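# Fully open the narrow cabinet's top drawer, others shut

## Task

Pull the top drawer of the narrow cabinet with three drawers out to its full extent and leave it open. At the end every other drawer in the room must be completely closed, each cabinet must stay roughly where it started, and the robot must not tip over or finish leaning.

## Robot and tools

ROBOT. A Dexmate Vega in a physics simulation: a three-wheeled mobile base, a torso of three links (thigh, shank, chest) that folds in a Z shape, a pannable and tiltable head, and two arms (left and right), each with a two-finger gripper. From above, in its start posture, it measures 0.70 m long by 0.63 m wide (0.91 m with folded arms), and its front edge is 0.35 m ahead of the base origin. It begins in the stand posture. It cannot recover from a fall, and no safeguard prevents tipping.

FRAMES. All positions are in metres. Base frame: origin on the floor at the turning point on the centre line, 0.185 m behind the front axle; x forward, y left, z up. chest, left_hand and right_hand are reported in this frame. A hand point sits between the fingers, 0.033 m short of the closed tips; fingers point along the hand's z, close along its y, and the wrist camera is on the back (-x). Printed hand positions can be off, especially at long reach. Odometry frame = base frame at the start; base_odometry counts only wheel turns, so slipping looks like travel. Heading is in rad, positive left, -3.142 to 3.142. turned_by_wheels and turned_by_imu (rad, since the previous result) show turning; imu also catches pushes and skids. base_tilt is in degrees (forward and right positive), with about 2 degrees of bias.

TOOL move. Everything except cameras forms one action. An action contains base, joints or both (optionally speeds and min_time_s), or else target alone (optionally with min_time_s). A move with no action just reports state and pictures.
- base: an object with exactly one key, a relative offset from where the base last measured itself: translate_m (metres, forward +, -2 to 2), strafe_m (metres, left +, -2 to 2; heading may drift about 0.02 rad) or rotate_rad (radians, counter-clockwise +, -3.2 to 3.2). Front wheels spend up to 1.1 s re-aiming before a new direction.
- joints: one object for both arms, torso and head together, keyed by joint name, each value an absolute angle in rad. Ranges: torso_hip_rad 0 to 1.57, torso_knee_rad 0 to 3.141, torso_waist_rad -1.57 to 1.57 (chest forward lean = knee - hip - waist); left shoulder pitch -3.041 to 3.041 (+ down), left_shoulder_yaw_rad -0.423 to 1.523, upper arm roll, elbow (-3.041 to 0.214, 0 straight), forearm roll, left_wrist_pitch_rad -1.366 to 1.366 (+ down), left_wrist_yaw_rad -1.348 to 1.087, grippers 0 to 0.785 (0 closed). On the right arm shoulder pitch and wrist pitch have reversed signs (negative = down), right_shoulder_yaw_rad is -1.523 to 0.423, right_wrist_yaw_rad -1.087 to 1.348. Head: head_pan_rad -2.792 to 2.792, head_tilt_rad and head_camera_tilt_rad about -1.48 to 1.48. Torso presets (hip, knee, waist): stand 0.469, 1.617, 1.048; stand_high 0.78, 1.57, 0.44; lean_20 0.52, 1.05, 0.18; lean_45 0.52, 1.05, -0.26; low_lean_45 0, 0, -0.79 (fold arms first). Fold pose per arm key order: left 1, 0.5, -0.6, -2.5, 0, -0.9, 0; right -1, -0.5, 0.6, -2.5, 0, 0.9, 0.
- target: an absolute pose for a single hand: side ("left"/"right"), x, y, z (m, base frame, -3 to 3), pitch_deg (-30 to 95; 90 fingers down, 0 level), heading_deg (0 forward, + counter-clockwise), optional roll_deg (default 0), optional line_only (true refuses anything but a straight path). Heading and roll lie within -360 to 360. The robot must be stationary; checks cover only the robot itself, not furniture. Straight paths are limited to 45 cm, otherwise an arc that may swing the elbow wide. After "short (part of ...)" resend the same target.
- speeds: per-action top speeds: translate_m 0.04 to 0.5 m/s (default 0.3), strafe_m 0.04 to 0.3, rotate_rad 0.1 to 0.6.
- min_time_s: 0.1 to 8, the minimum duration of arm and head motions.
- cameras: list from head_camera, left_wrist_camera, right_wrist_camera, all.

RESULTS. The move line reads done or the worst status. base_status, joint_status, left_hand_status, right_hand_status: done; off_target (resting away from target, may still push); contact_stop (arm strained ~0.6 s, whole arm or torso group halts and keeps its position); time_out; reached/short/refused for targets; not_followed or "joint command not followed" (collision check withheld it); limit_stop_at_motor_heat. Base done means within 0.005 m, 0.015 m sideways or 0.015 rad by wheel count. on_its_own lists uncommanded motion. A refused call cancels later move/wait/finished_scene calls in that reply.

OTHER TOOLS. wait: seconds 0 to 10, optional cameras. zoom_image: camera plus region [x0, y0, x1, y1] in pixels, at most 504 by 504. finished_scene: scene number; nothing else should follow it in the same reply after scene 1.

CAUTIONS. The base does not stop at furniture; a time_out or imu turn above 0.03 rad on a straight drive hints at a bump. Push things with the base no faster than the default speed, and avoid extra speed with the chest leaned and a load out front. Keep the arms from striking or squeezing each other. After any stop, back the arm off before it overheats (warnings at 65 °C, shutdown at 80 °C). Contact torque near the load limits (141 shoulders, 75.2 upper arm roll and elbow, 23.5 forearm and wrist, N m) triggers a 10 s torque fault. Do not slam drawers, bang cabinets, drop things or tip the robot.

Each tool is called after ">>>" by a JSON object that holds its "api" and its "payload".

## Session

>>> {"api": "move", "payload": {"joints": {"head_pan_rad": -1.2, "head_camera_tilt_rad": 0.3}, "cameras": ["head_camera"]}}

>>> {"api": "move", "payload": {"joints": {"head_pan_rad": -2.6}, "cameras": ["head_camera"]}}

>>> {"api": "move", "payload": {"joints": {"head_pan_rad": 2.3}, "cameras": ["head_camera"]}}

>>> {"api": "move", "payload": {"joints": {"head_pan_rad": 1.1}, "cameras": ["head_camera"]}}

>>> {"api": "move", "payload": {"joints": {"head_pan_rad": 0}, "cameras": ["head_camera"]}}

Scene clock: 1.47 s.
Joint torques (N m): left_arm=[4.87 -0.81 -0.8 -2.08 0.08 -1.73 -0.03] | right_arm=[-6.63 -1.02 0.45 -2.55 0.07 2.2 -0.1]
Motor temperatures (°C): left_arm=[31 31 31 26 40 35 41] | right_arm=[30 27 33 31 36 36 33]
move: done
base_odometry: x=+0.000 y=+0.000 heading=+0.000
turned_by_wheels: +0.000
turned_by_imu: +0.000
base_tilt: forward=+0.0 right=+0.8
base_status: not commanded
joint_positions: torso_hip_rad=+0.469 torso_knee_rad=+1.617 torso_waist_rad=+1.048 left_shoulder_pitch_rad=+2.189 left_shoulder_yaw_rad=-0.007 left_upper_arm_roll_rad=+0.016 left_elbow_rad=-1.090 left_forearm_roll_rad=+0.013 left_wrist_pitch_rad=-0.515 left_wrist_yaw_rad=+0.020 left_gripper_rad=+0.005 right_shoulder_pitch_rad=-2.209 right_shoulder_yaw_rad=-0.016 right_upper_arm_roll_rad=+0.009 right_elbow_rad=-1.106 right_forearm_roll_rad=-0.010 right_wrist_pitch_rad=+0.494 right_wrist_yaw_rad=-0.018 right_gripper_rad=+0.005 head_pan_rad=-1.200 head_tilt_rad=+0.000 head_camera_tilt_rad=+0.300
joint_status: all done
chest: x=-0.0111 y=+0.0000 z=+1.4155 quat_wxyz=(+0.999, +0.000, +0.050, +0.000) (m; base frame)
left_hand: x=+0.1832 y=+0.2195 z=+0.6290 quat_wxyz=(+0.429, +0.002, +0.903, +0.000) pitch_deg=+39.1 heading_deg=-0.2 roll_deg=+0.1 back=up (m; base frame)
right_hand: x=+0.1700 y=-0.2462 z=+0.6246 quat_wxyz=(+0.418, -0.007, +0.908, -0.015) pitch_deg=+40.6 heading_deg=-1.6 roll_deg=-2.5 back=up (m; base frame)
pictures: head_camera

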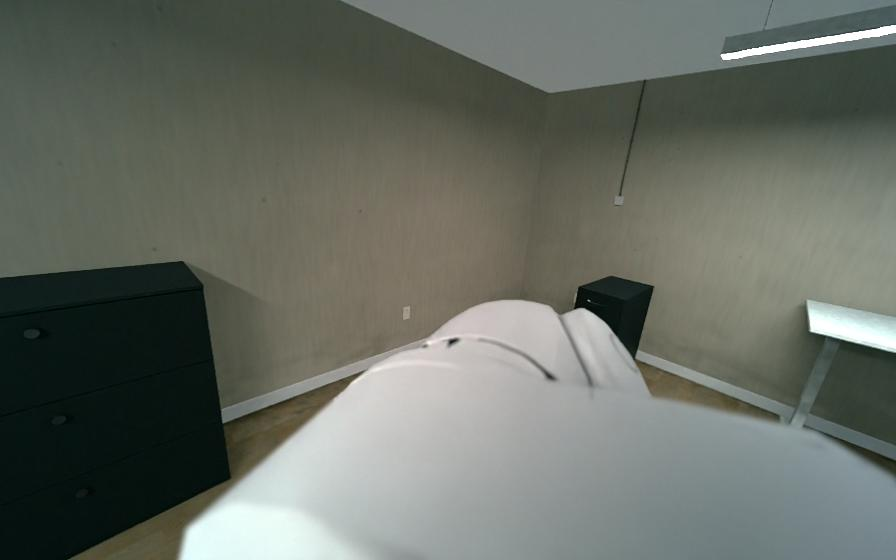

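Scene clock: 3.07 s.
Joint torques (N m): left_arm=[5.39 0.56 -1.17 -3.09 0.14 -1.86 -0.17] | right_arm=[-5.44 -1.96 0.97 -1.6 0.14 1.96 -0.22]
move: done
base_odometry: x=+0.000 y=+0.000 heading=+0.000
turned_by_wheels: +0.000
turned_by_imu: +0.000
base_tilt: forward=+0.0 right=+0.8
base_status: not commanded
joint_positions: torso_hip_rad=+0.469 torso_knee_rad=+1.617 torso_waist_rad=+1.048 left_shoulder_pitch_rad=+2.189 left_shoulder_yaw_rad=-0.007 left_upper_arm_roll_rad=+0.016 left_elbow_rad=-1.090 left_forearm_roll_rad=+0.013 left_wrist_pitch_rad=-0.515 left_wrist_yaw_rad=+0.020 left_gripper_rad=+0.005 right_shoulder_pitch_rad=-2.209 right_shoulder_yaw_rad=-0.016 right_upper_arm_roll_rad=+0.009 right_elbow_rad=-1.106 right_forearm_roll_rad=-0.010 right_wrist_pitch_rad=+0.494 right_wrist_yaw_rad=-0.018 right_gripper_rad=+0.005 head_pan_rad=-2.600 head_tilt_rad=+0.000 head_camera_tilt_rad=+0.300
joint_status: all done
chest: x=-0.0111 y=+0.0000 z=+1.4155 quat_wxyz=(+0.999, +0.000, +0.050, +0.000) (m; base frame)
left_hand: x=+0.1832 y=+0.2195 z=+0.6290 quat_wxyz=(+0.429, +0.002, +0.903, +0.000) pitch_deg=+39.1 heading_deg=-0.2 roll_deg=+0.1 back=up (m; base frame)
right_hand: x=+0.1700 y=-0.2462 z=+0.6246 quat_wxyz=(+0.418, -0.007, +0.908, -0.015) pitch_deg=+40.6 heading_deg=-1.6 roll_deg=-2.5 back=up (m; base frame)
pictures: head_camera

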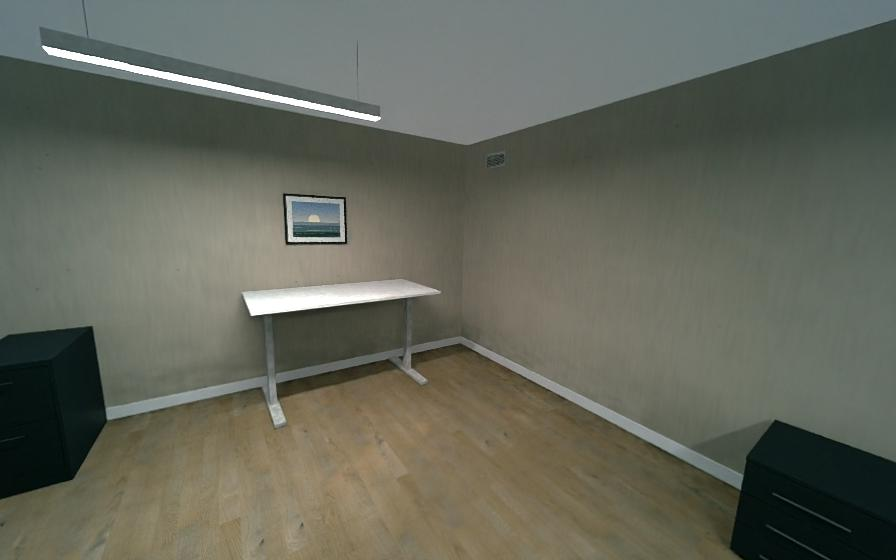

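Scene clock: 7.00 s.
Joint torques (N m): left_arm=[7.34 0.53 -1.01 -3.75 -0.04 -1.07 -0.07] | right_arm=[-5.74 -1.69 1.1 -2.28 0.11 2.19 -0.07]
move: done
base_odometry: x=+0.000 y=+0.000 heading=+0.000
turned_by_wheels: +0.000
turned_by_imu: +0.000
base_tilt: forward=+0.1 right=+0.7
base_status: not commanded
joint_positions: torso_hip_rad=+0.469 torso_knee_rad=+1.617 torso_waist_rad=+1.048 left_shoulder_pitch_rad=+2.189 left_shoulder_yaw_rad=-0.007 left_upper_arm_roll_rad=+0.016 left_elbow_rad=-1.090 left_forearm_roll_rad=+0.013 left_wrist_pitch_rad=-0.515 left_wrist_yaw_rad=+0.020 left_gripper_rad=+0.005 right_shoulder_pitch_rad=-2.209 right_shoulder_yaw_rad=-0.016 right_upper_arm_roll_rad=+0.009 right_elbow_rad=-1.106 right_forearm_roll_rad=-0.010 right_wrist_pitch_rad=+0.494 right_wrist_yaw_rad=-0.018 right_gripper_rad=+0.005 head_pan_rad=+2.300 head_tilt_rad=+0.000 head_camera_tilt_rad=+0.300
joint_status: all done
chest: x=-0.0111 y=+0.0000 z=+1.4155 quat_wxyz=(+0.999, +0.000, +0.050, +0.000) (m; base frame)
left_hand: x=+0.1832 y=+0.2195 z=+0.6290 quat_wxyz=(+0.429, +0.002, +0.903, +0.000) pitch_deg=+39.1 heading_deg=-0.2 roll_deg=+0.1 back=up (m; base frame)
right_hand: x=+0.1700 y=-0.2462 z=+0.6246 quat_wxyz=(+0.418, -0.007, +0.908, -0.015) pitch_deg=+40.6 heading_deg=-1.6 roll_deg=-2.5 back=up (m; base frame)
pictures: head_camera

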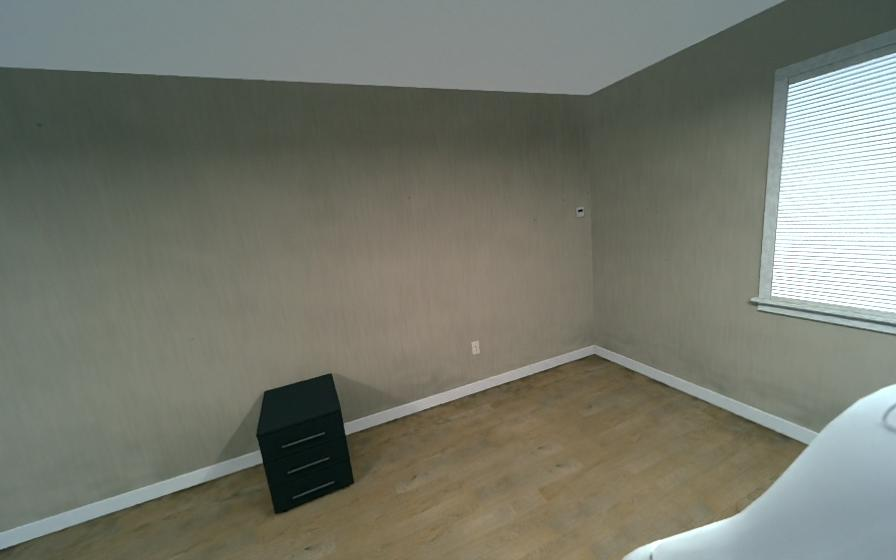

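Scene clock: 8.47 s.
Joint torques (N m): left_arm=[5.47 0.14 -1 -2.85 0.01 -1.49 0.06] | right_arm=[-5.57 0.16 0.48 -2.29 0.22 3.02 -0.23]
move: done
base_odometry: x=+0.000 y=+0.000 heading=+0.000
turned_by_wheels: +0.000
turned_by_imu: +0.000
base_tilt: forward=+0.0 right=+0.8
base_status: not commanded
joint_positions: torso_hip_rad=+0.469 torso_knee_rad=+1.617 torso_waist_rad=+1.048 left_shoulder_pitch_rad=+2.189 left_shoulder_yaw_rad=-0.007 left_upper_arm_roll_rad=+0.016 left_elbow_rad=-1.090 left_forearm_roll_rad=+0.013 left_wrist_pitch_rad=-0.515 left_wrist_yaw_rad=+0.020 left_gripper_rad=+0.005 right_shoulder_pitch_rad=-2.209 right_shoulder_yaw_rad=-0.016 right_upper_arm_roll_rad=+0.009 right_elbow_rad=-1.106 right_forearm_roll_rad=-0.010 right_wrist_pitch_rad=+0.494 right_wrist_yaw_rad=-0.018 right_gripper_rad=+0.005 head_pan_rad=+1.100 head_tilt_rad=+0.000 head_camera_tilt_rad=+0.300
joint_status: all done
chest: x=-0.0111 y=+0.0000 z=+1.4155 quat_wxyz=(+0.999, +0.000, +0.050, +0.000) (m; base frame)
left_hand: x=+0.1832 y=+0.2195 z=+0.6290 quat_wxyz=(+0.429, +0.002, +0.903, +0.000) pitch_deg=+39.1 heading_deg=-0.2 roll_deg=+0.1 back=up (m; base frame)
right_hand: x=+0.1700 y=-0.2462 z=+0.6246 quat_wxyz=(+0.418, -0.007, +0.908, -0.015) pitch_deg=+40.6 heading_deg=-1.6 roll_deg=-2.5 back=up (m; base frame)
pictures: head_camera

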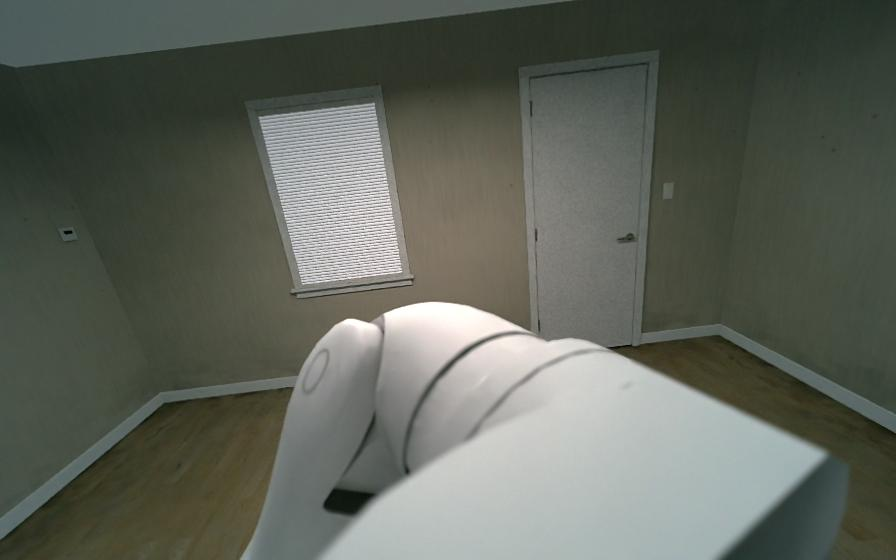

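Scene clock: 9.87 s.
Joint torques (N m): left_arm=[4.37 -0.65 -0.42 -2.21 0.19 -1.83 -0.08] | right_arm=[-6.54 -1.19 0.72 -1.15 0.14 2.08 -0.03]
move: done
base_odometry: x=+0.000 y=+0.000 heading=+0.000
turned_by_wheels: +0.000
turned_by_imu: +0.000
base_tilt: forward=+0.0 right=+0.7
base_status: not commanded
joint_positions: torso_hip_rad=+0.469 torso_knee_rad=+1.617 torso_waist_rad=+1.048 left_shoulder_pitch_rad=+2.189 left_shoulder_yaw_rad=-0.007 left_upper_arm_roll_rad=+0.016 left_elbow_rad=-1.090 left_forearm_roll_rad=+0.013 left_wrist_pitch_rad=-0.515 left_wrist_yaw_rad=+0.020 left_gripper_rad=+0.005 right_shoulder_pitch_rad=-2.209 right_shoulder_yaw_rad=-0.016 right_upper_arm_roll_rad=+0.009 right_elbow_rad=-1.106 right_forearm_roll_rad=-0.010 right_wrist_pitch_rad=+0.494 right_wrist_yaw_rad=-0.018 right_gripper_rad=+0.005 head_pan_rad=+0.000 head_tilt_rad=+0.000 head_camera_tilt_rad=+0.300
joint_status: all done
chest: x=-0.0111 y=+0.0000 z=+1.4155 quat_wxyz=(+0.999, +0.000, +0.050, +0.000) (m; base frame)
left_hand: x=+0.1832 y=+0.2195 z=+0.6290 quat_wxyz=(+0.429, +0.002, +0.903, +0.000) pitch_deg=+39.1 heading_deg=-0.2 roll_deg=+0.1 back=up (m; base frame)
right_hand: x=+0.1700 y=-0.2462 z=+0.6246 quat_wxyz=(+0.418, -0.007, +0.908, -0.015) pitch_deg=+40.6 heading_deg=-1.6 roll_deg=-2.5 back=up (m; base frame)
pictures: head_camera

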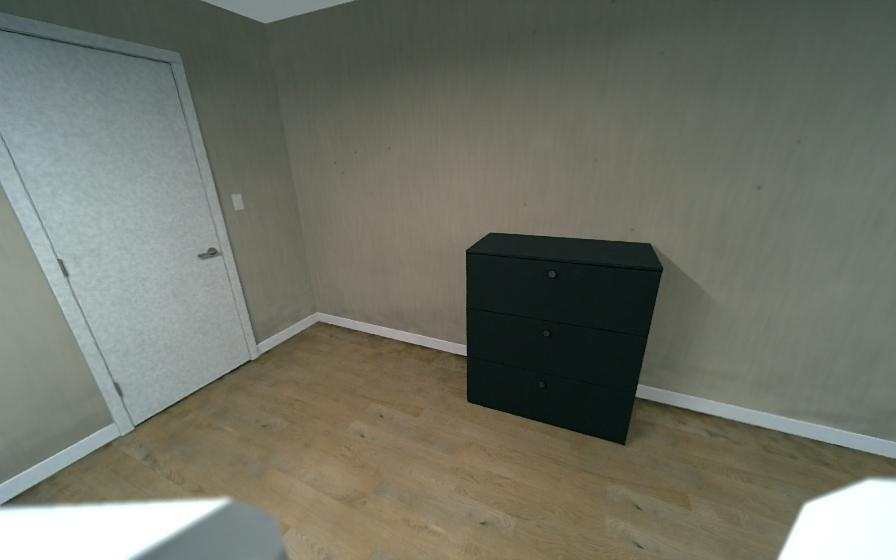

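>>> {"api": "move", "payload": {"base": {"rotate_rad": 2.68}, "joints": {"head_camera_tilt_rad": 0.5, "left_shoulder_pitch_rad": 1.976, "left_shoulder_yaw_rad": 0.443, "left_upper_arm_roll_rad": 0.098, "left_elbow_rad": -2.405, "left_forearm_roll_rad": -1.813, "left_wrist_pitch_rad": -0.387, "left_wrist_yaw_rad": 0.533, "left_gripper_rad": 0.22, "right_shoulder_pitch_rad": -2.133, "right_shoulder_yaw_rad": -0.704, "right_upper_arm_roll_rad": -0.156, "right_elbow_rad": -1.953, "right_forearm_roll_rad": 0.344, "right_wrist_pitch_rad": 0.649, "right_wrist_yaw_rad": -0.46}, "cameras": ["head_camera"]}}

Scene clock: 18.47 s.
Joint torques (N m): left_arm=[-12.25 5.47 -2.26 -6.97 0.93 -0.21 -0.73] | right_arm=[14.33 -7.04 1.37 -6.6 0 2.6 -0.39]
move: done
base_odometry: x=+0.003 y=+0.000 heading=+2.688
turned_by_wheels: +2.688
turned_by_imu: +2.674
base_tilt: forward=+0.1 right=+0.8
base_status: done
joint_positions: torso_hip_rad=+0.469 torso_knee_rad=+1.617 torso_waist_rad=+1.048 left_shoulder_pitch_rad=+1.977 left_shoulder_yaw_rad=+0.442 left_upper_arm_roll_rad=+0.098 left_elbow_rad=-2.402 left_forearm_roll_rad=-1.809 left_wrist_pitch_rad=-0.387 left_wrist_yaw_rad=+0.532 left_gripper_rad=+0.220 right_shoulder_pitch_rad=-2.133 right_shoulder_yaw_rad=-0.704 right_upper_arm_roll_rad=-0.156 right_elbow_rad=-1.953 right_forearm_roll_rad=+0.344 right_wrist_pitch_rad=+0.649 right_wrist_yaw_rad=-0.460 right_gripper_rad=+0.005 head_pan_rad=+0.000 head_tilt_rad=+0.000 head_camera_tilt_rad=+0.500
joint_status: all done
chest: x=-0.0111 y=+0.0000 z=+1.4155 quat_wxyz=(+0.999, +0.000, +0.050, +0.000) (m; base frame)
left_hand: x=+0.5232 y=+0.2518 z=+1.0865 quat_wxyz=(+0.429, -0.564, +0.563, -0.425) pitch_deg=+15.7 heading_deg=+0.3 roll_deg=-89.8 (m; base frame)
right_hand: x=+0.4621 y=-0.3010 z=+1.1212 quat_wxyz=(+0.788, +0.000, +0.615, -0.002) pitch_deg=-14.1 heading_deg=-0.1 roll_deg=-0.2 back=up (m; base frame)
pictures: head_camera

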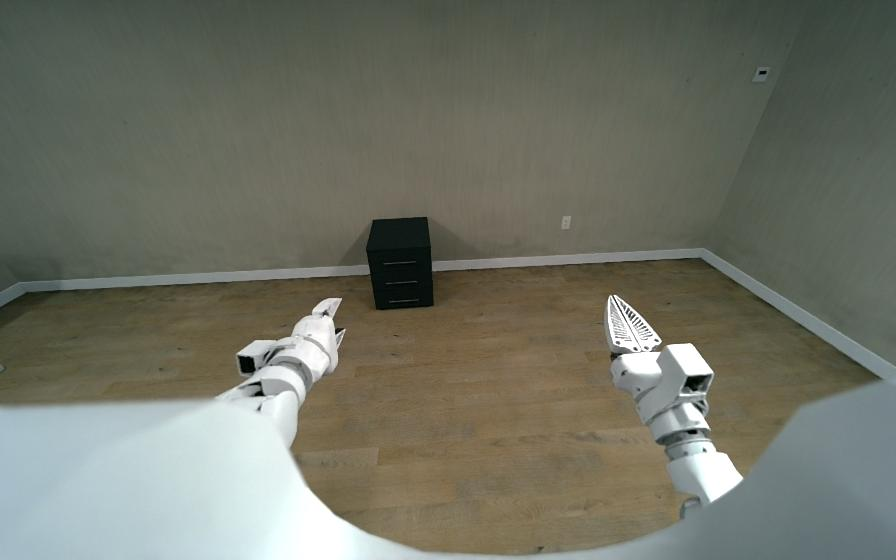

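>>> {"api": "move", "payload": {"base": {"rotate_rad": 0.085}}}

>>> {"api": "move", "payload": {"base": {"translate_m": 1.27}, "joints": {"torso_hip_rad": 0.0, "torso_knee_rad": 0.8, "torso_waist_rad": 0.2, "head_camera_tilt_rad": 0.35, "left_shoulder_pitch_rad": 0.777, "left_shoulder_yaw_rad": 1.051, "left_upper_arm_roll_rad": 1.043, "left_elbow_rad": -2.192, "left_forearm_roll_rad": -2.64, "left_wrist_pitch_rad": -1.024, "left_wrist_yaw_rad": 0.89}, "cameras": ["head_camera", "left_wrist_camera"]}}

>>> {"api": "zoom_image", "payload": {"camera": "left_wrist_camera", "region": [300, 80, 620, 330]}}

Scene clock: 20.23 s.
Joint torques (N m): left_arm=[-13.91 5.86 -2.17 -7.31 1.31 0.38 -0.53] | right_arm=[12.92 -6.37 1.68 -5.58 0 2.34 -0.28]
move: done
base_odometry: x=+0.003 y=+0.000 heading=+2.773
turned_by_wheels: +0.085
turned_by_imu: +0.084
base_tilt: forward=+0.1 right=+0.8
base_status: done
joint_positions: torso_hip_rad=+0.469 torso_knee_rad=+1.617 torso_waist_rad=+1.048 left_shoulder_pitch_rad=+1.976 left_shoulder_yaw_rad=+0.443 left_upper_arm_roll_rad=+0.098 left_elbow_rad=-2.405 left_forearm_roll_rad=-1.813 left_wrist_pitch_rad=-0.387 left_wrist_yaw_rad=+0.533 left_gripper_rad=+0.220 right_shoulder_pitch_rad=-2.133 right_shoulder_yaw_rad=-0.704 right_upper_arm_roll_rad=-0.156 right_elbow_rad=-1.953 right_forearm_roll_rad=+0.344 right_wrist_pitch_rad=+0.649 right_wrist_yaw_rad=-0.460 right_gripper_rad=+0.005 head_pan_rad=+0.000 head_tilt_rad=+0.000 head_camera_tilt_rad=+0.500
joint_status: not commanded
chest: x=-0.0111 y=+0.0000 z=+1.4155 quat_wxyz=(+0.999, +0.000, +0.050, +0.000) (m; base frame)
left_hand: x=+0.5232 y=+0.2504 z=+1.0875 quat_wxyz=(+0.427, -0.564, +0.563, -0.427) pitch_deg=+15.7 heading_deg=+0.1 roll_deg=-90.0 (m; base frame)
right_hand: x=+0.4621 y=-0.3010 z=+1.1212 quat_wxyz=(+0.788, +0.000, +0.615, -0.002) pitch_deg=-14.1 heading_deg=-0.1 roll_deg=-0.2 back=up (m; base frame)
pictures: none

Scene clock: 26.53 s.
Joint torques (N m): left_arm=[-16.95 7.54 -5.69 -3.93 1.22 -0.31 -0.01] | right_arm=[4.32 -3.8 -0.83 -4.93 -0.1 2.45 -0.21]
move: done
base_odometry: x=-1.182 y=+0.456 heading=+2.774
turned_by_wheels: +0.001
turned_by_imu: -0.001
base_tilt: forward=+0.1 right=+0.8
base_status: done
joint_positions: torso_hip_rad=+0.001 torso_knee_rad=+0.800 torso_waist_rad=+0.200 left_shoulder_pitch_rad=+0.778 left_shoulder_yaw_rad=+1.051 left_upper_arm_roll_rad=+1.043 left_elbow_rad=-2.192 left_forearm_roll_rad=-2.640 left_wrist_pitch_rad=-1.024 left_wrist_yaw_rad=+0.890 left_gripper_rad=+0.220 right_shoulder_pitch_rad=-2.133 right_shoulder_yaw_rad=-0.704 right_upper_arm_roll_rad=-0.156 right_elbow_rad=-1.953 right_forearm_roll_rad=+0.344 right_wrist_pitch_rad=+0.649 right_wrist_yaw_rad=-0.460 right_gripper_rad=+0.005 head_pan_rad=+0.000 head_tilt_rad=+0.000 head_camera_tilt_rad=+0.350
joint_status: all done
chest: x=+0.1496 y=+0.0000 z=+1.1462 quat_wxyz=(+0.955, +0.000, +0.295, +0.000) (m; base frame)
left_hand: x=+0.4918 y=+0.2318 z=+0.5014 quat_wxyz=(+0.074, -0.703, +0.703, -0.075) pitch_deg=+77.9 heading_deg=-0.1 roll_deg=+89.9 (m; base frame)
right_hand: x=+0.4241 y=-0.3010 z=+0.6612 quat_wxyz=(+0.612, -0.001, +0.791, -0.001) pitch_deg=+14.5 heading_deg=-0.1 roll_deg=-0.2 back=up (m; base frame)
pictures: head_camera, left_wrist_camera

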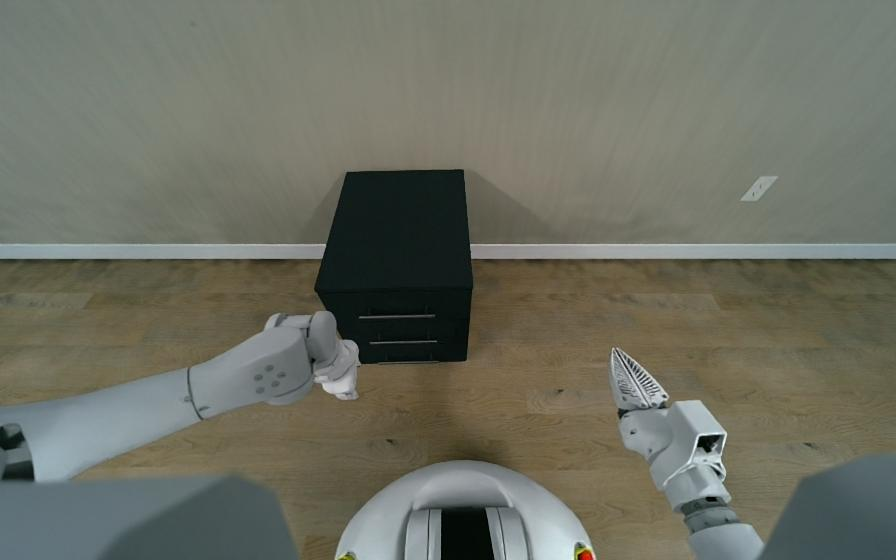

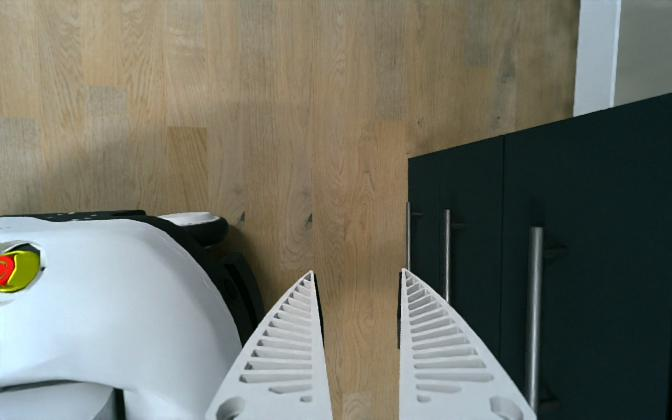

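Scaled by 1.575 from the camera's 672x420 image, which has a finer 960x600 frame.

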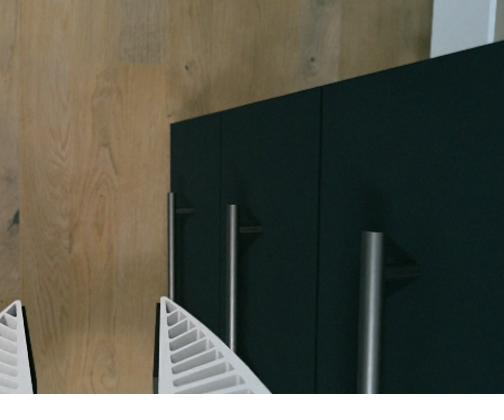

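>>> {"api": "move", "payload": {"base": {"translate_m": 0.12}}}

>>> {"api": "move", "payload": {"target": {"side": "left", "x": 0.54, "y": 0.16, "z": 0.47, "pitch_deg": 78, "heading_deg": 0, "roll_deg": 90}, "cameras": ["left_wrist_camera", "head_camera"]}}

>>> {"api": "zoom_image", "payload": {"camera": "left_wrist_camera", "region": [280, 120, 530, 400]}}

Scene clock: 29.00 s.
Joint torques (N m): left_arm=[-15.74 7.27 -5.42 -3.51 1.18 -0.58 0.02] | right_arm=[2.14 -4.22 -0.85 -3.96 -0.06 2.46 -0.35]
move: done
base_odometry: x=-1.294 y=+0.499 heading=+2.774
turned_by_wheels: +0.000
turned_by_imu: +0.000
base_tilt: forward=+0.1 right=+0.8
base_status: done
joint_positions: torso_hip_rad=+0.001 torso_knee_rad=+0.800 torso_waist_rad=+0.200 left_shoulder_pitch_rad=+0.777 left_shoulder_yaw_rad=+1.051 left_upper_arm_roll_rad=+1.043 left_elbow_rad=-2.192 left_forearm_roll_rad=-2.640 left_wrist_pitch_rad=-1.024 left_wrist_yaw_rad=+0.890 left_gripper_rad=+0.220 right_shoulder_pitch_rad=-2.133 right_shoulder_yaw_rad=-0.704 right_upper_arm_roll_rad=-0.156 right_elbow_rad=-1.953 right_forearm_roll_rad=+0.344 right_wrist_pitch_rad=+0.649 right_wrist_yaw_rad=-0.460 right_gripper_rad=+0.005 head_pan_rad=+0.000 head_tilt_rad=+0.000 head_camera_tilt_rad=+0.350
joint_status: not commanded
chest: x=+0.1496 y=+0.0000 z=+1.1462 quat_wxyz=(+0.955, +0.000, +0.295, +0.000) (m; base frame)
left_hand: x=+0.4917 y=+0.2319 z=+0.5014 quat_wxyz=(+0.074, -0.703, +0.703, -0.074) pitch_deg=+77.9 heading_deg=+0.0 roll_deg=+90.0 (m; base frame)
right_hand: x=+0.4241 y=-0.3010 z=+0.6612 quat_wxyz=(+0.612, -0.001, +0.791, -0.001) pitch_deg=+14.5 heading_deg=-0.1 roll_deg=-0.2 back=up (m; base frame)
pictures: none

Scene clock: 31.57 s.
Joint torques (N m): left_arm=[-18.68 -1.23 -5.4 -3.83 1.56 -0.54 -0.11] | right_arm=[3.69 -4.6 -0.5 -5.15 -0.04 2.46 -0.26]
move: done
base_odometry: x=-1.294 y=+0.499 heading=+2.774
turned_by_wheels: +0.000
turned_by_imu: +0.000
base_tilt: forward=+0.1 right=+0.7
base_status: not commanded
joint_positions: torso_hip_rad=+0.001 torso_knee_rad=+0.800 torso_waist_rad=+0.200 left_shoulder_pitch_rad=+0.613 left_shoulder_yaw_rad=+0.747 left_upper_arm_roll_rad=+1.177 left_elbow_rad=-1.905 left_forearm_roll_rad=-2.552 left_wrist_pitch_rad=-1.042 left_wrist_yaw_rad=+0.948 left_gripper_rad=+0.220 right_shoulder_pitch_rad=-2.133 right_shoulder_yaw_rad=-0.704 right_upper_arm_roll_rad=-0.156 right_elbow_rad=-1.953 right_forearm_roll_rad=+0.344 right_wrist_pitch_rad=+0.649 right_wrist_yaw_rad=-0.460 right_gripper_rad=+0.005 head_pan_rad=+0.000 head_tilt_rad=+0.000 head_camera_tilt_rad=+0.350
joint_status: not commanded
chest: x=+0.1496 y=+0.0000 z=+1.1462 quat_wxyz=(+0.955, +0.000, +0.295, +0.000) (m; base frame)
left_hand: x=+0.5393 y=+0.1610 z=+0.4702 quat_wxyz=(+0.074, -0.703, +0.703, -0.074) pitch_deg=+78.0 heading_deg=+0.0 roll_deg=+90.0 (m; base frame)
left_hand_status: reached (straight line, planned for 1.3 s): 1 mm and 0.0 deg off.
right_hand: x=+0.4241 y=-0.3010 z=+0.6612 quat_wxyz=(+0.612, -0.001, +0.791, -0.001) pitch_deg=+14.5 heading_deg=-0.1 roll_deg=-0.2 back=up (m; base frame)
pictures: head_camera, left_wrist_camera

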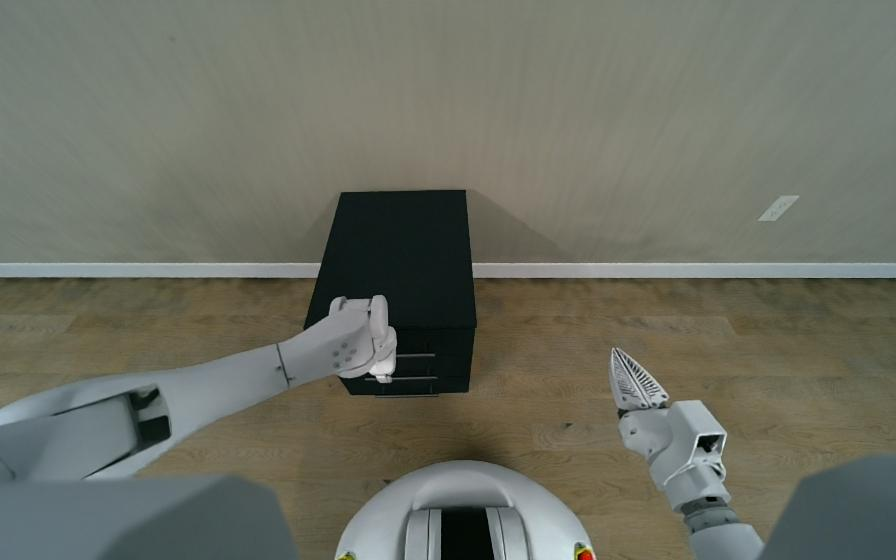

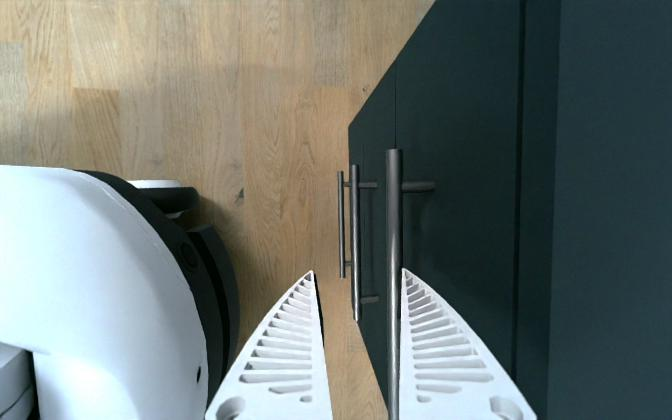

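Scaled by 1.800 from the camera's 672x420 image, which has a finer 960x600 frame.

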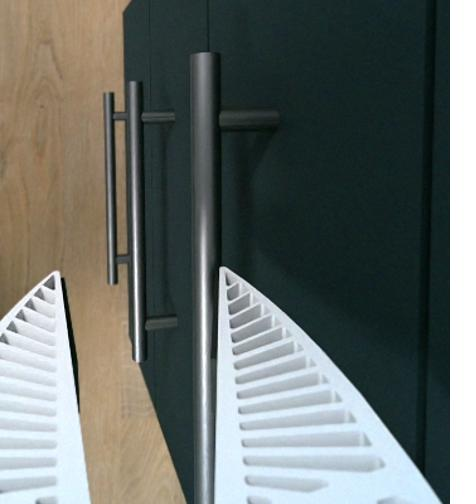

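>>> {"api": "move", "payload": {"target": {"side": "left", "x": 0.5505, "y": 0.145, "z": 0.473, "pitch_deg": 78, "heading_deg": 0, "roll_deg": 90}}}

>>> {"api": "move", "payload": {"target": {"side": "left", "x": 0.561, "y": 0.145, "z": 0.4225, "pitch_deg": 78, "heading_deg": 0, "roll_deg": 90}, "cameras": ["left_wrist_camera"]}}

Scene clock: 33.33 s.
Joint torques (N m): left_arm=[-21.84 -1.04 -6.47 -3.65 1.69 -0.67 -0.02] | right_arm=[2.97 -4.31 -0.9 -4.56 -0.32 2.74 -0.43]
move: done
base_odometry: x=-1.294 y=+0.499 heading=+2.774
turned_by_wheels: +0.000
turned_by_imu: +0.000
base_tilt: forward=+0.1 right=+0.8
base_status: not commanded
joint_positions: torso_hip_rad=+0.001 torso_knee_rad=+0.800 torso_waist_rad=+0.200 left_shoulder_pitch_rad=+0.577 left_shoulder_yaw_rad=+0.698 left_upper_arm_roll_rad=+1.198 left_elbow_rad=-1.866 left_forearm_roll_rad=-2.541 left_wrist_pitch_rad=-1.054 left_wrist_yaw_rad=+0.969 left_gripper_rad=+0.220 right_shoulder_pitch_rad=-2.133 right_shoulder_yaw_rad=-0.704 right_upper_arm_roll_rad=-0.156 right_elbow_rad=-1.953 right_forearm_roll_rad=+0.344 right_wrist_pitch_rad=+0.649 right_wrist_yaw_rad=-0.460 right_gripper_rad=+0.005 head_pan_rad=+0.000 head_tilt_rad=+0.000 head_camera_tilt_rad=+0.350
joint_status: not commanded
chest: x=+0.1496 y=+0.0000 z=+1.1462 quat_wxyz=(+0.955, +0.000, +0.295, +0.000) (m; base frame)
left_hand: x=+0.5496 y=+0.1462 z=+0.4727 quat_wxyz=(+0.074, -0.703, +0.703, -0.074) pitch_deg=+78.0 heading_deg=+0.0 roll_deg=+90.0 (m; base frame)
left_hand_status: reached (straight line, planned for 0.5 s): 2 mm and 0.0 deg off.
right_hand: x=+0.4241 y=-0.3010 z=+0.6612 quat_wxyz=(+0.612, -0.001, +0.791, -0.001) pitch_deg=+14.5 heading_deg=-0.1 roll_deg=-0.2 back=up (m; base frame)
pictures: none

Scene clock: 35.63 s.
Joint torques (N m): left_arm=[-10.02 -2.42 -9.5 -3.35 0.53 0.29 -0.24] | right_arm=[4.39 -4.2 -1.07 -4.48 -0.22 2.85 -0.27]
move: done
base_odometry: x=-1.294 y=+0.499 heading=+2.774
turned_by_wheels: +0.000
turned_by_imu: +0.000
base_tilt: forward=+0.1 right=+0.7
base_status: not commanded
joint_positions: torso_hip_rad=+0.001 torso_knee_rad=+0.800 torso_waist_rad=+0.200 left_shoulder_pitch_rad=+0.598 left_shoulder_yaw_rad=+0.597 left_upper_arm_roll_rad=+1.177 left_elbow_rad=-1.631 left_forearm_roll_rad=-2.589 left_wrist_pitch_rad=-0.921 left_wrist_yaw_rad=+0.849 left_gripper_rad=+0.220 right_shoulder_pitch_rad=-2.133 right_shoulder_yaw_rad=-0.704 right_upper_arm_roll_rad=-0.156 right_elbow_rad=-1.953 right_forearm_roll_rad=+0.344 right_wrist_pitch_rad=+0.649 right_wrist_yaw_rad=-0.460 right_gripper_rad=+0.005 head_pan_rad=+0.000 head_tilt_rad=+0.000 head_camera_tilt_rad=+0.350
joint_status: not commanded
chest: x=+0.1496 y=+0.0000 z=+1.1462 quat_wxyz=(+0.955, +0.000, +0.295, +0.000) (m; base frame)
left_hand: x=+0.5609 y=+0.1451 z=+0.4233 quat_wxyz=(+0.074, -0.703, +0.703, -0.074) pitch_deg=+78.0 heading_deg=+0.1 roll_deg=-89.9 (m; base frame)
left_hand_status: reached (straight line, planned for 1.1 s): 1 mm and 0.0 deg off.
right_hand: x=+0.4241 y=-0.3010 z=+0.6612 quat_wxyz=(+0.612, -0.001, +0.791, -0.001) pitch_deg=+14.5 heading_deg=-0.1 roll_deg=-0.2 back=up (m; base frame)
pictures: left_wrist_camera

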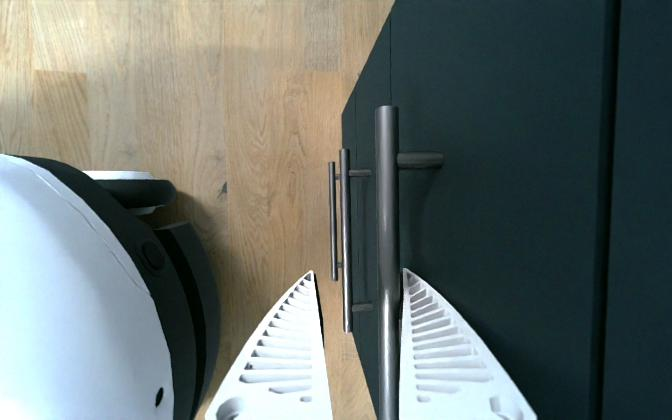

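>>> {"api": "move", "payload": {"joints": {"left_gripper_rad": 0.0}}}

>>> {"api": "move", "payload": {"base": {"translate_m": -0.34}, "speeds": {"translate_m": 0.15}, "cameras": ["left_wrist_camera", "head_camera"]}}

Scene clock: 36.87 s.
Joint torques (N m): left_arm=[-7.7 -2.02 -5.38 -3.87 -1.33 0.25 1.26] | right_arm=[2.23 -5.61 -0.77 -4.68 -0.08 2.24 -0.37]
move: done
base_odometry: x=-1.294 y=+0.499 heading=+2.774
turned_by_wheels: +0.000
turned_by_imu: +0.000
base_tilt: forward=+0.1 right=+0.8
base_status: not commanded
joint_positions: torso_hip_rad=+0.001 torso_knee_rad=+0.800 torso_waist_rad=+0.200 left_shoulder_pitch_rad=+0.598 left_shoulder_yaw_rad=+0.595 left_upper_arm_roll_rad=+1.177 left_elbow_rad=-1.628 left_forearm_roll_rad=-2.590 left_wrist_pitch_rad=-0.919 left_wrist_yaw_rad=+0.847 left_gripper_rad=+0.000 right_shoulder_pitch_rad=-2.133 right_shoulder_yaw_rad=-0.704 right_upper_arm_roll_rad=-0.156 right_elbow_rad=-1.953 right_forearm_roll_rad=+0.344 right_wrist_pitch_rad=+0.649 right_wrist_yaw_rad=-0.460 right_gripper_rad=+0.005 head_pan_rad=+0.000 head_tilt_rad=+0.000 head_camera_tilt_rad=+0.350
joint_status: all done
chest: x=+0.1495 y=+0.0000 z=+1.1462 quat_wxyz=(+0.955, +0.000, +0.295, +0.000) (m; base frame)
left_hand: x=+0.5616 y=+0.1452 z=+0.4229 quat_wxyz=(+0.075, -0.703, +0.703, -0.074) pitch_deg=+77.9 heading_deg=+0.1 roll_deg=-89.9 (m; base frame)
right_hand: x=+0.4241 y=-0.3010 z=+0.6613 quat_wxyz=(+0.612, -0.001, +0.791, -0.001) pitch_deg=+14.5 heading_deg=-0.1 roll_deg=-0.2 back=up (m; base frame)
pictures: none

Scene clock: 40.20 s.
Joint torques (N m): left_arm=[-8.29 -0.76 -3.56 -3.79 -0.74 0.6 0.57] | right_arm=[3.04 -4.95 -1.2 -4.87 -0.08 3.18 -0.51]
move: done
base_odometry: x=-0.977 y=+0.377 heading=+2.775
turned_by_wheels: +0.001
turned_by_imu: +0.002
base_tilt: forward=+0.1 right=+0.8
base_status: done
joint_positions: torso_hip_rad=+0.001 torso_knee_rad=+0.800 torso_waist_rad=+0.200 left_shoulder_pitch_rad=+0.598 left_shoulder_yaw_rad=+0.595 left_upper_arm_roll_rad=+1.177 left_elbow_rad=-1.627 left_forearm_roll_rad=-2.590 left_wrist_pitch_rad=-0.919 left_wrist_yaw_rad=+0.847 left_gripper_rad=+0.000 right_shoulder_pitch_rad=-2.133 right_shoulder_yaw_rad=-0.704 right_upper_arm_roll_rad=-0.156 right_elbow_rad=-1.953 right_forearm_roll_rad=+0.344 right_wrist_pitch_rad=+0.649 right_wrist_yaw_rad=-0.460 right_gripper_rad=+0.005 head_pan_rad=+0.000 head_tilt_rad=+0.000 head_camera_tilt_rad=+0.350
joint_status: not commanded
chest: x=+0.1495 y=+0.0000 z=+1.1462 quat_wxyz=(+0.955, +0.000, +0.295, +0.000) (m; base frame)
left_hand: x=+0.5614 y=+0.1453 z=+0.4228 quat_wxyz=(+0.074, -0.703, +0.703, -0.074) pitch_deg=+77.9 heading_deg=+0.1 roll_deg=-89.9 (m; base frame)
right_hand: x=+0.4241 y=-0.3010 z=+0.6613 quat_wxyz=(+0.612, -0.001, +0.791, -0.001) pitch_deg=+14.5 heading_deg=-0.1 roll_deg=-0.2 back=up (m; base frame)
pictures: head_camera, left_wrist_camera

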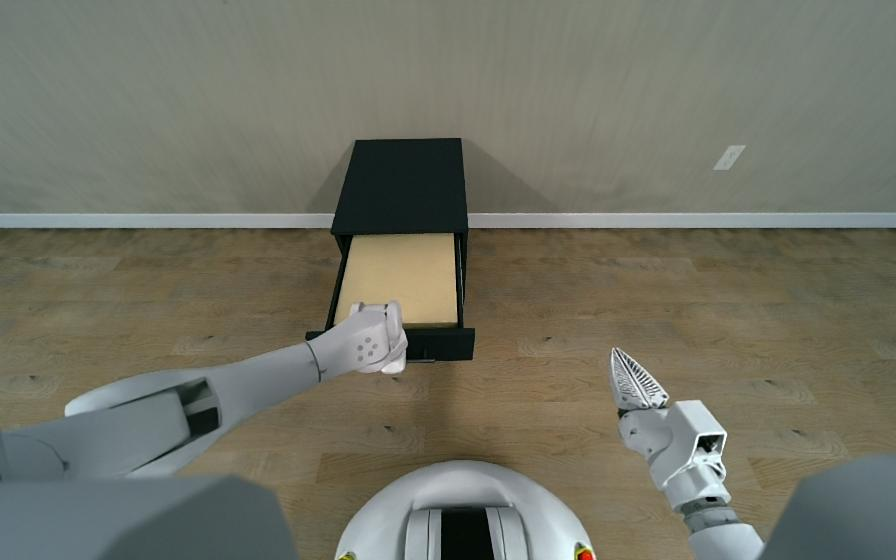

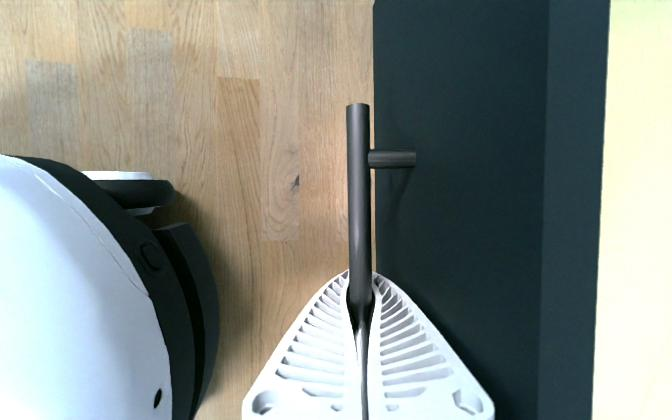

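>>> {"api": "move", "payload": {"base": {"translate_m": -0.02}, "speeds": {"translate_m": 0.05}, "cameras": ["left_wrist_camera", "head_camera"]}}

>>> {"api": "zoom_image", "payload": {"camera": "head_camera", "region": [280, 120, 520, 380]}}

Scene clock: 41.40 s.
Joint torques (N m): left_arm=[-8.29 -1.53 -4.76 -5.95 -1.66 0.03 1.65] | right_arm=[4.04 -3.63 -1.05 -5.52 -0.07 2.44 -0.28]
move: done
base_odometry: x=-0.958 y=+0.370 heading=+2.776
turned_by_wheels: +0.001
turned_by_imu: +0.001
base_tilt: forward=+0.1 right=+0.7
base_status: done
joint_positions: torso_hip_rad=+0.001 torso_knee_rad=+0.800 torso_waist_rad=+0.200 left_shoulder_pitch_rad=+0.598 left_shoulder_yaw_rad=+0.595 left_upper_arm_roll_rad=+1.177 left_elbow_rad=-1.627 left_forearm_roll_rad=-2.590 left_wrist_pitch_rad=-0.919 left_wrist_yaw_rad=+0.847 left_gripper_rad=+0.000 right_shoulder_pitch_rad=-2.133 right_shoulder_yaw_rad=-0.704 right_upper_arm_roll_rad=-0.156 right_elbow_rad=-1.953 right_forearm_roll_rad=+0.344 right_wrist_pitch_rad=+0.649 right_wrist_yaw_rad=-0.460 right_gripper_rad=+0.005 head_pan_rad=+0.000 head_tilt_rad=+0.000 head_camera_tilt_rad=+0.350
joint_status: not commanded
chest: x=+0.1495 y=+0.0000 z=+1.1462 quat_wxyz=(+0.955, +0.000, +0.295, +0.000) (m; base frame)
left_hand: x=+0.5616 y=+0.1453 z=+0.4228 quat_wxyz=(+0.075, -0.703, +0.703, -0.074) pitch_deg=+77.9 heading_deg=+0.2 roll_deg=-89.8 (m; base frame)
right_hand: x=+0.4241 y=-0.3010 z=+0.6613 quat_wxyz=(+0.612, -0.001, +0.791, -0.001) pitch_deg=+14.5 heading_deg=-0.1 roll_deg=-0.2 back=up (m; base frame)
pictures: head_camera, left_wrist_camera

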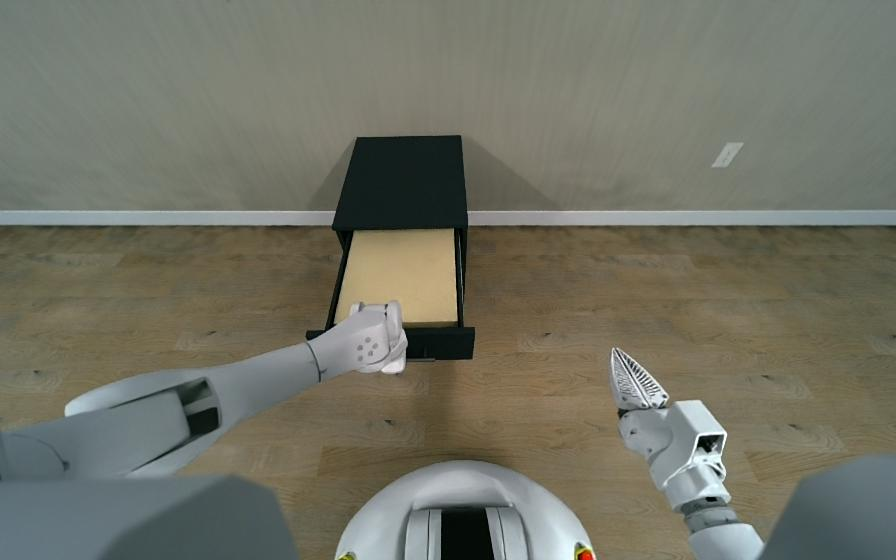

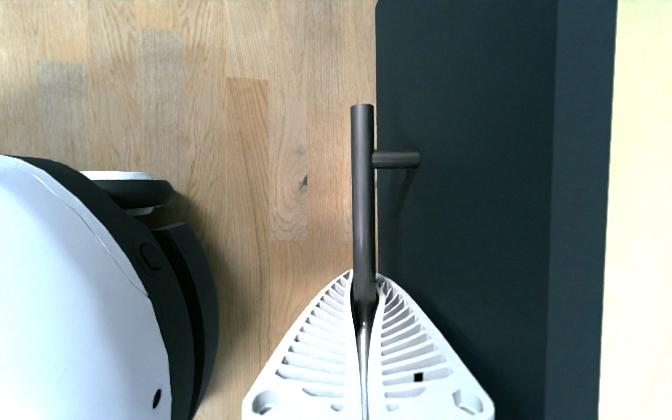

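Scaled by 1.938 from the camera's 896x560 image, which has a finer 960x600 frame.

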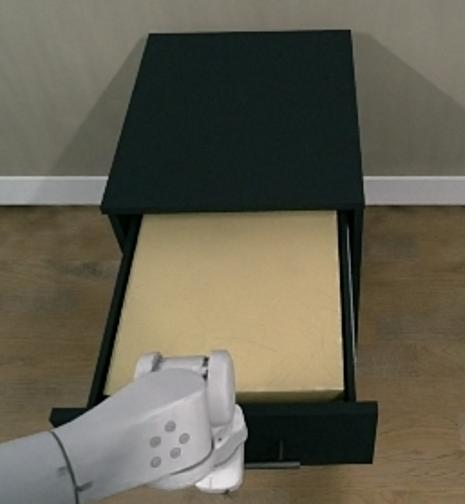

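>>> {"api": "move", "payload": {"base": {"translate_m": -0.02}, "speeds": {"translate_m": 0.05}, "cameras": ["left_wrist_camera", "head_camera"]}}

>>> {"api": "zoom_image", "payload": {"camera": "head_camera", "region": [280, 120, 520, 380]}}

Scene clock: 42.80 s.
Joint torques (N m): left_arm=[10.66 -2.86 7.49 -6.21 -9.89 0.48 7.91] | right_arm=[4.13 -3.65 -0.91 -6.23 -0.17 2.72 -0.17]
move: done
base_odometry: x=-0.939 y=+0.363 heading=+2.776
turned_by_wheels: +0.000
turned_by_imu: +0.000
base_tilt: forward=+0.1 right=+0.7
base_status: done
joint_positions: torso_hip_rad=+0.001 torso_knee_rad=+0.800 torso_waist_rad=+0.200 left_shoulder_pitch_rad=+0.597 left_shoulder_yaw_rad=+0.595 left_upper_arm_roll_rad=+1.176 left_elbow_rad=-1.627 left_forearm_roll_rad=-2.588 left_wrist_pitch_rad=-0.919 left_wrist_yaw_rad=+0.844 left_gripper_rad=+0.000 right_shoulder_pitch_rad=-2.133 right_shoulder_yaw_rad=-0.704 right_upper_arm_roll_rad=-0.156 right_elbow_rad=-1.953 right_forearm_roll_rad=+0.344 right_wrist_pitch_rad=+0.649 right_wrist_yaw_rad=-0.460 right_gripper_rad=+0.005 head_pan_rad=+0.000 head_tilt_rad=+0.000 head_camera_tilt_rad=+0.350
joint_status: not commanded
chest: x=+0.1496 y=+0.0000 z=+1.1462 quat_wxyz=(+0.955, +0.000, +0.295, +0.000) (m; base frame)
left_hand: x=+0.5638 y=+0.1457 z=+0.4235 quat_wxyz=(+0.077, -0.703, +0.703, -0.076) pitch_deg=+77.6 heading_deg=+0.4 roll_deg=-89.6 (m; base frame)
right_hand: x=+0.4241 y=-0.3010 z=+0.6612 quat_wxyz=(+0.612, -0.001, +0.791, -0.001) pitch_deg=+14.5 heading_deg=-0.1 roll_deg=-0.2 back=up (m; base frame)
pictures: head_camera, left_wrist_camera

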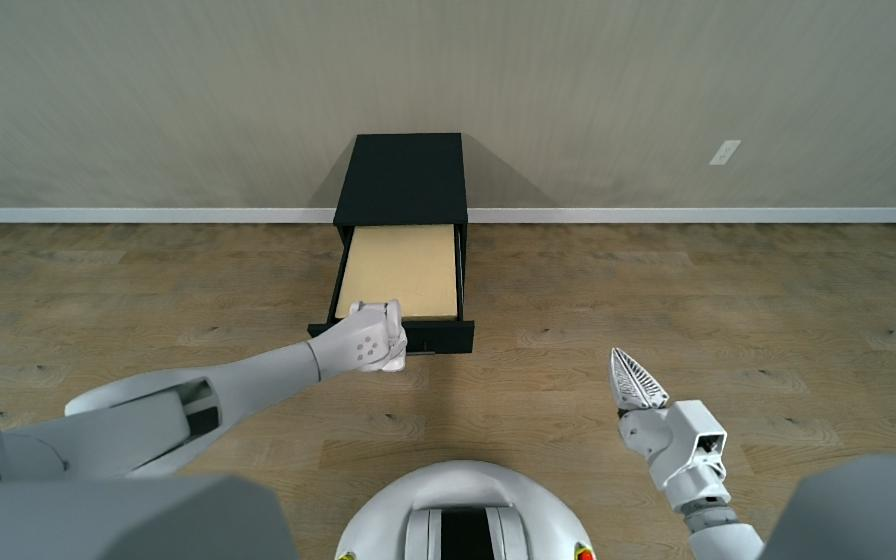

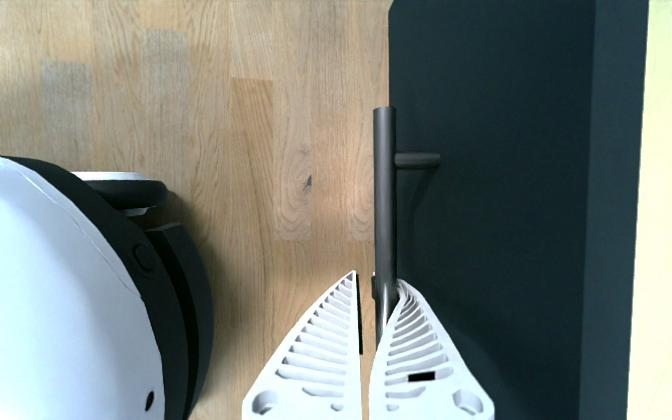

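Scaled by 1.938 from the camera's 896x560 image, which has a finer 960x600 frame.

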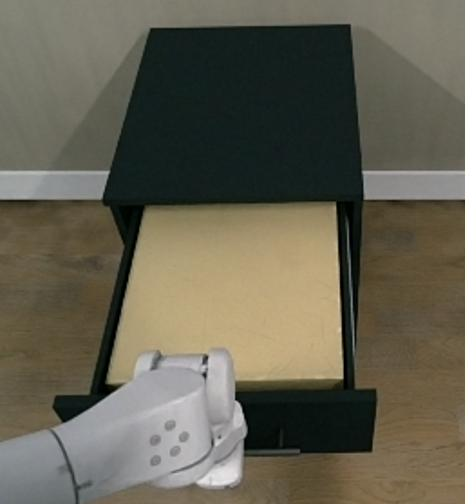

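>>> {"api": "move", "payload": {"joints": {"left_gripper_rad": 0.14}, "min_time_s": 0.8, "cameras": ["left_wrist_camera"]}}

Scene clock: 43.83 s.
Joint torques (N m): left_arm=[1.72 -1.69 1.84 -3.08 -3.05 -0.12 2.42] | right_arm=[3.48 -3.58 -1.37 -5.07 -0.17 2.71 -0.27]
move: done
base_odometry: x=-0.939 y=+0.363 heading=+2.776
turned_by_wheels: +0.000
turned_by_imu: +0.000
base_tilt: forward=+0.1 right=+0.7
base_status: not commanded
joint_positions: torso_hip_rad=+0.001 torso_knee_rad=+0.800 torso_waist_rad=+0.200 left_shoulder_pitch_rad=+0.598 left_shoulder_yaw_rad=+0.595 left_upper_arm_roll_rad=+1.176 left_elbow_rad=-1.627 left_forearm_roll_rad=-2.589 left_wrist_pitch_rad=-0.919 left_wrist_yaw_rad=+0.846 left_gripper_rad=+0.140 right_shoulder_pitch_rad=-2.133 right_shoulder_yaw_rad=-0.704 right_upper_arm_roll_rad=-0.156 right_elbow_rad=-1.953 right_forearm_roll_rad=+0.344 right_wrist_pitch_rad=+0.649 right_wrist_yaw_rad=-0.460 right_gripper_rad=+0.005 head_pan_rad=+0.000 head_tilt_rad=+0.000 head_camera_tilt_rad=+0.350
joint_status: all done
chest: x=+0.1495 y=+0.0000 z=+1.1462 quat_wxyz=(+0.955, +0.000, +0.295, +0.000) (m; base frame)
left_hand: x=+0.5624 y=+0.1453 z=+0.4232 quat_wxyz=(+0.075, -0.703, +0.703, -0.075) pitch_deg=+77.8 heading_deg=+0.1 roll_deg=-89.9 (m; base frame)
right_hand: x=+0.4241 y=-0.3010 z=+0.6613 quat_wxyz=(+0.612, -0.001, +0.791, -0.001) pitch_deg=+14.5 heading_deg=-0.1 roll_deg=-0.2 back=up (m; base frame)
pictures: left_wrist_camera

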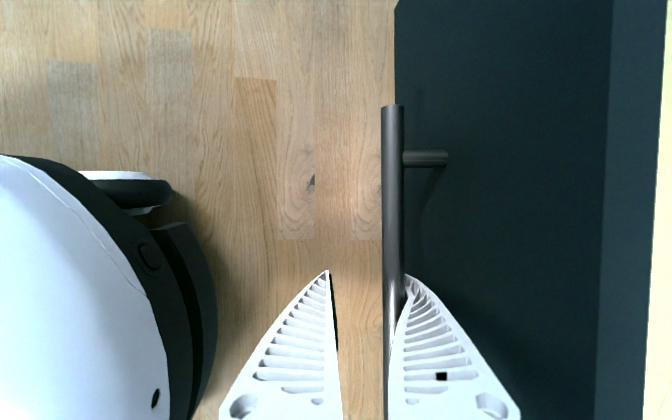

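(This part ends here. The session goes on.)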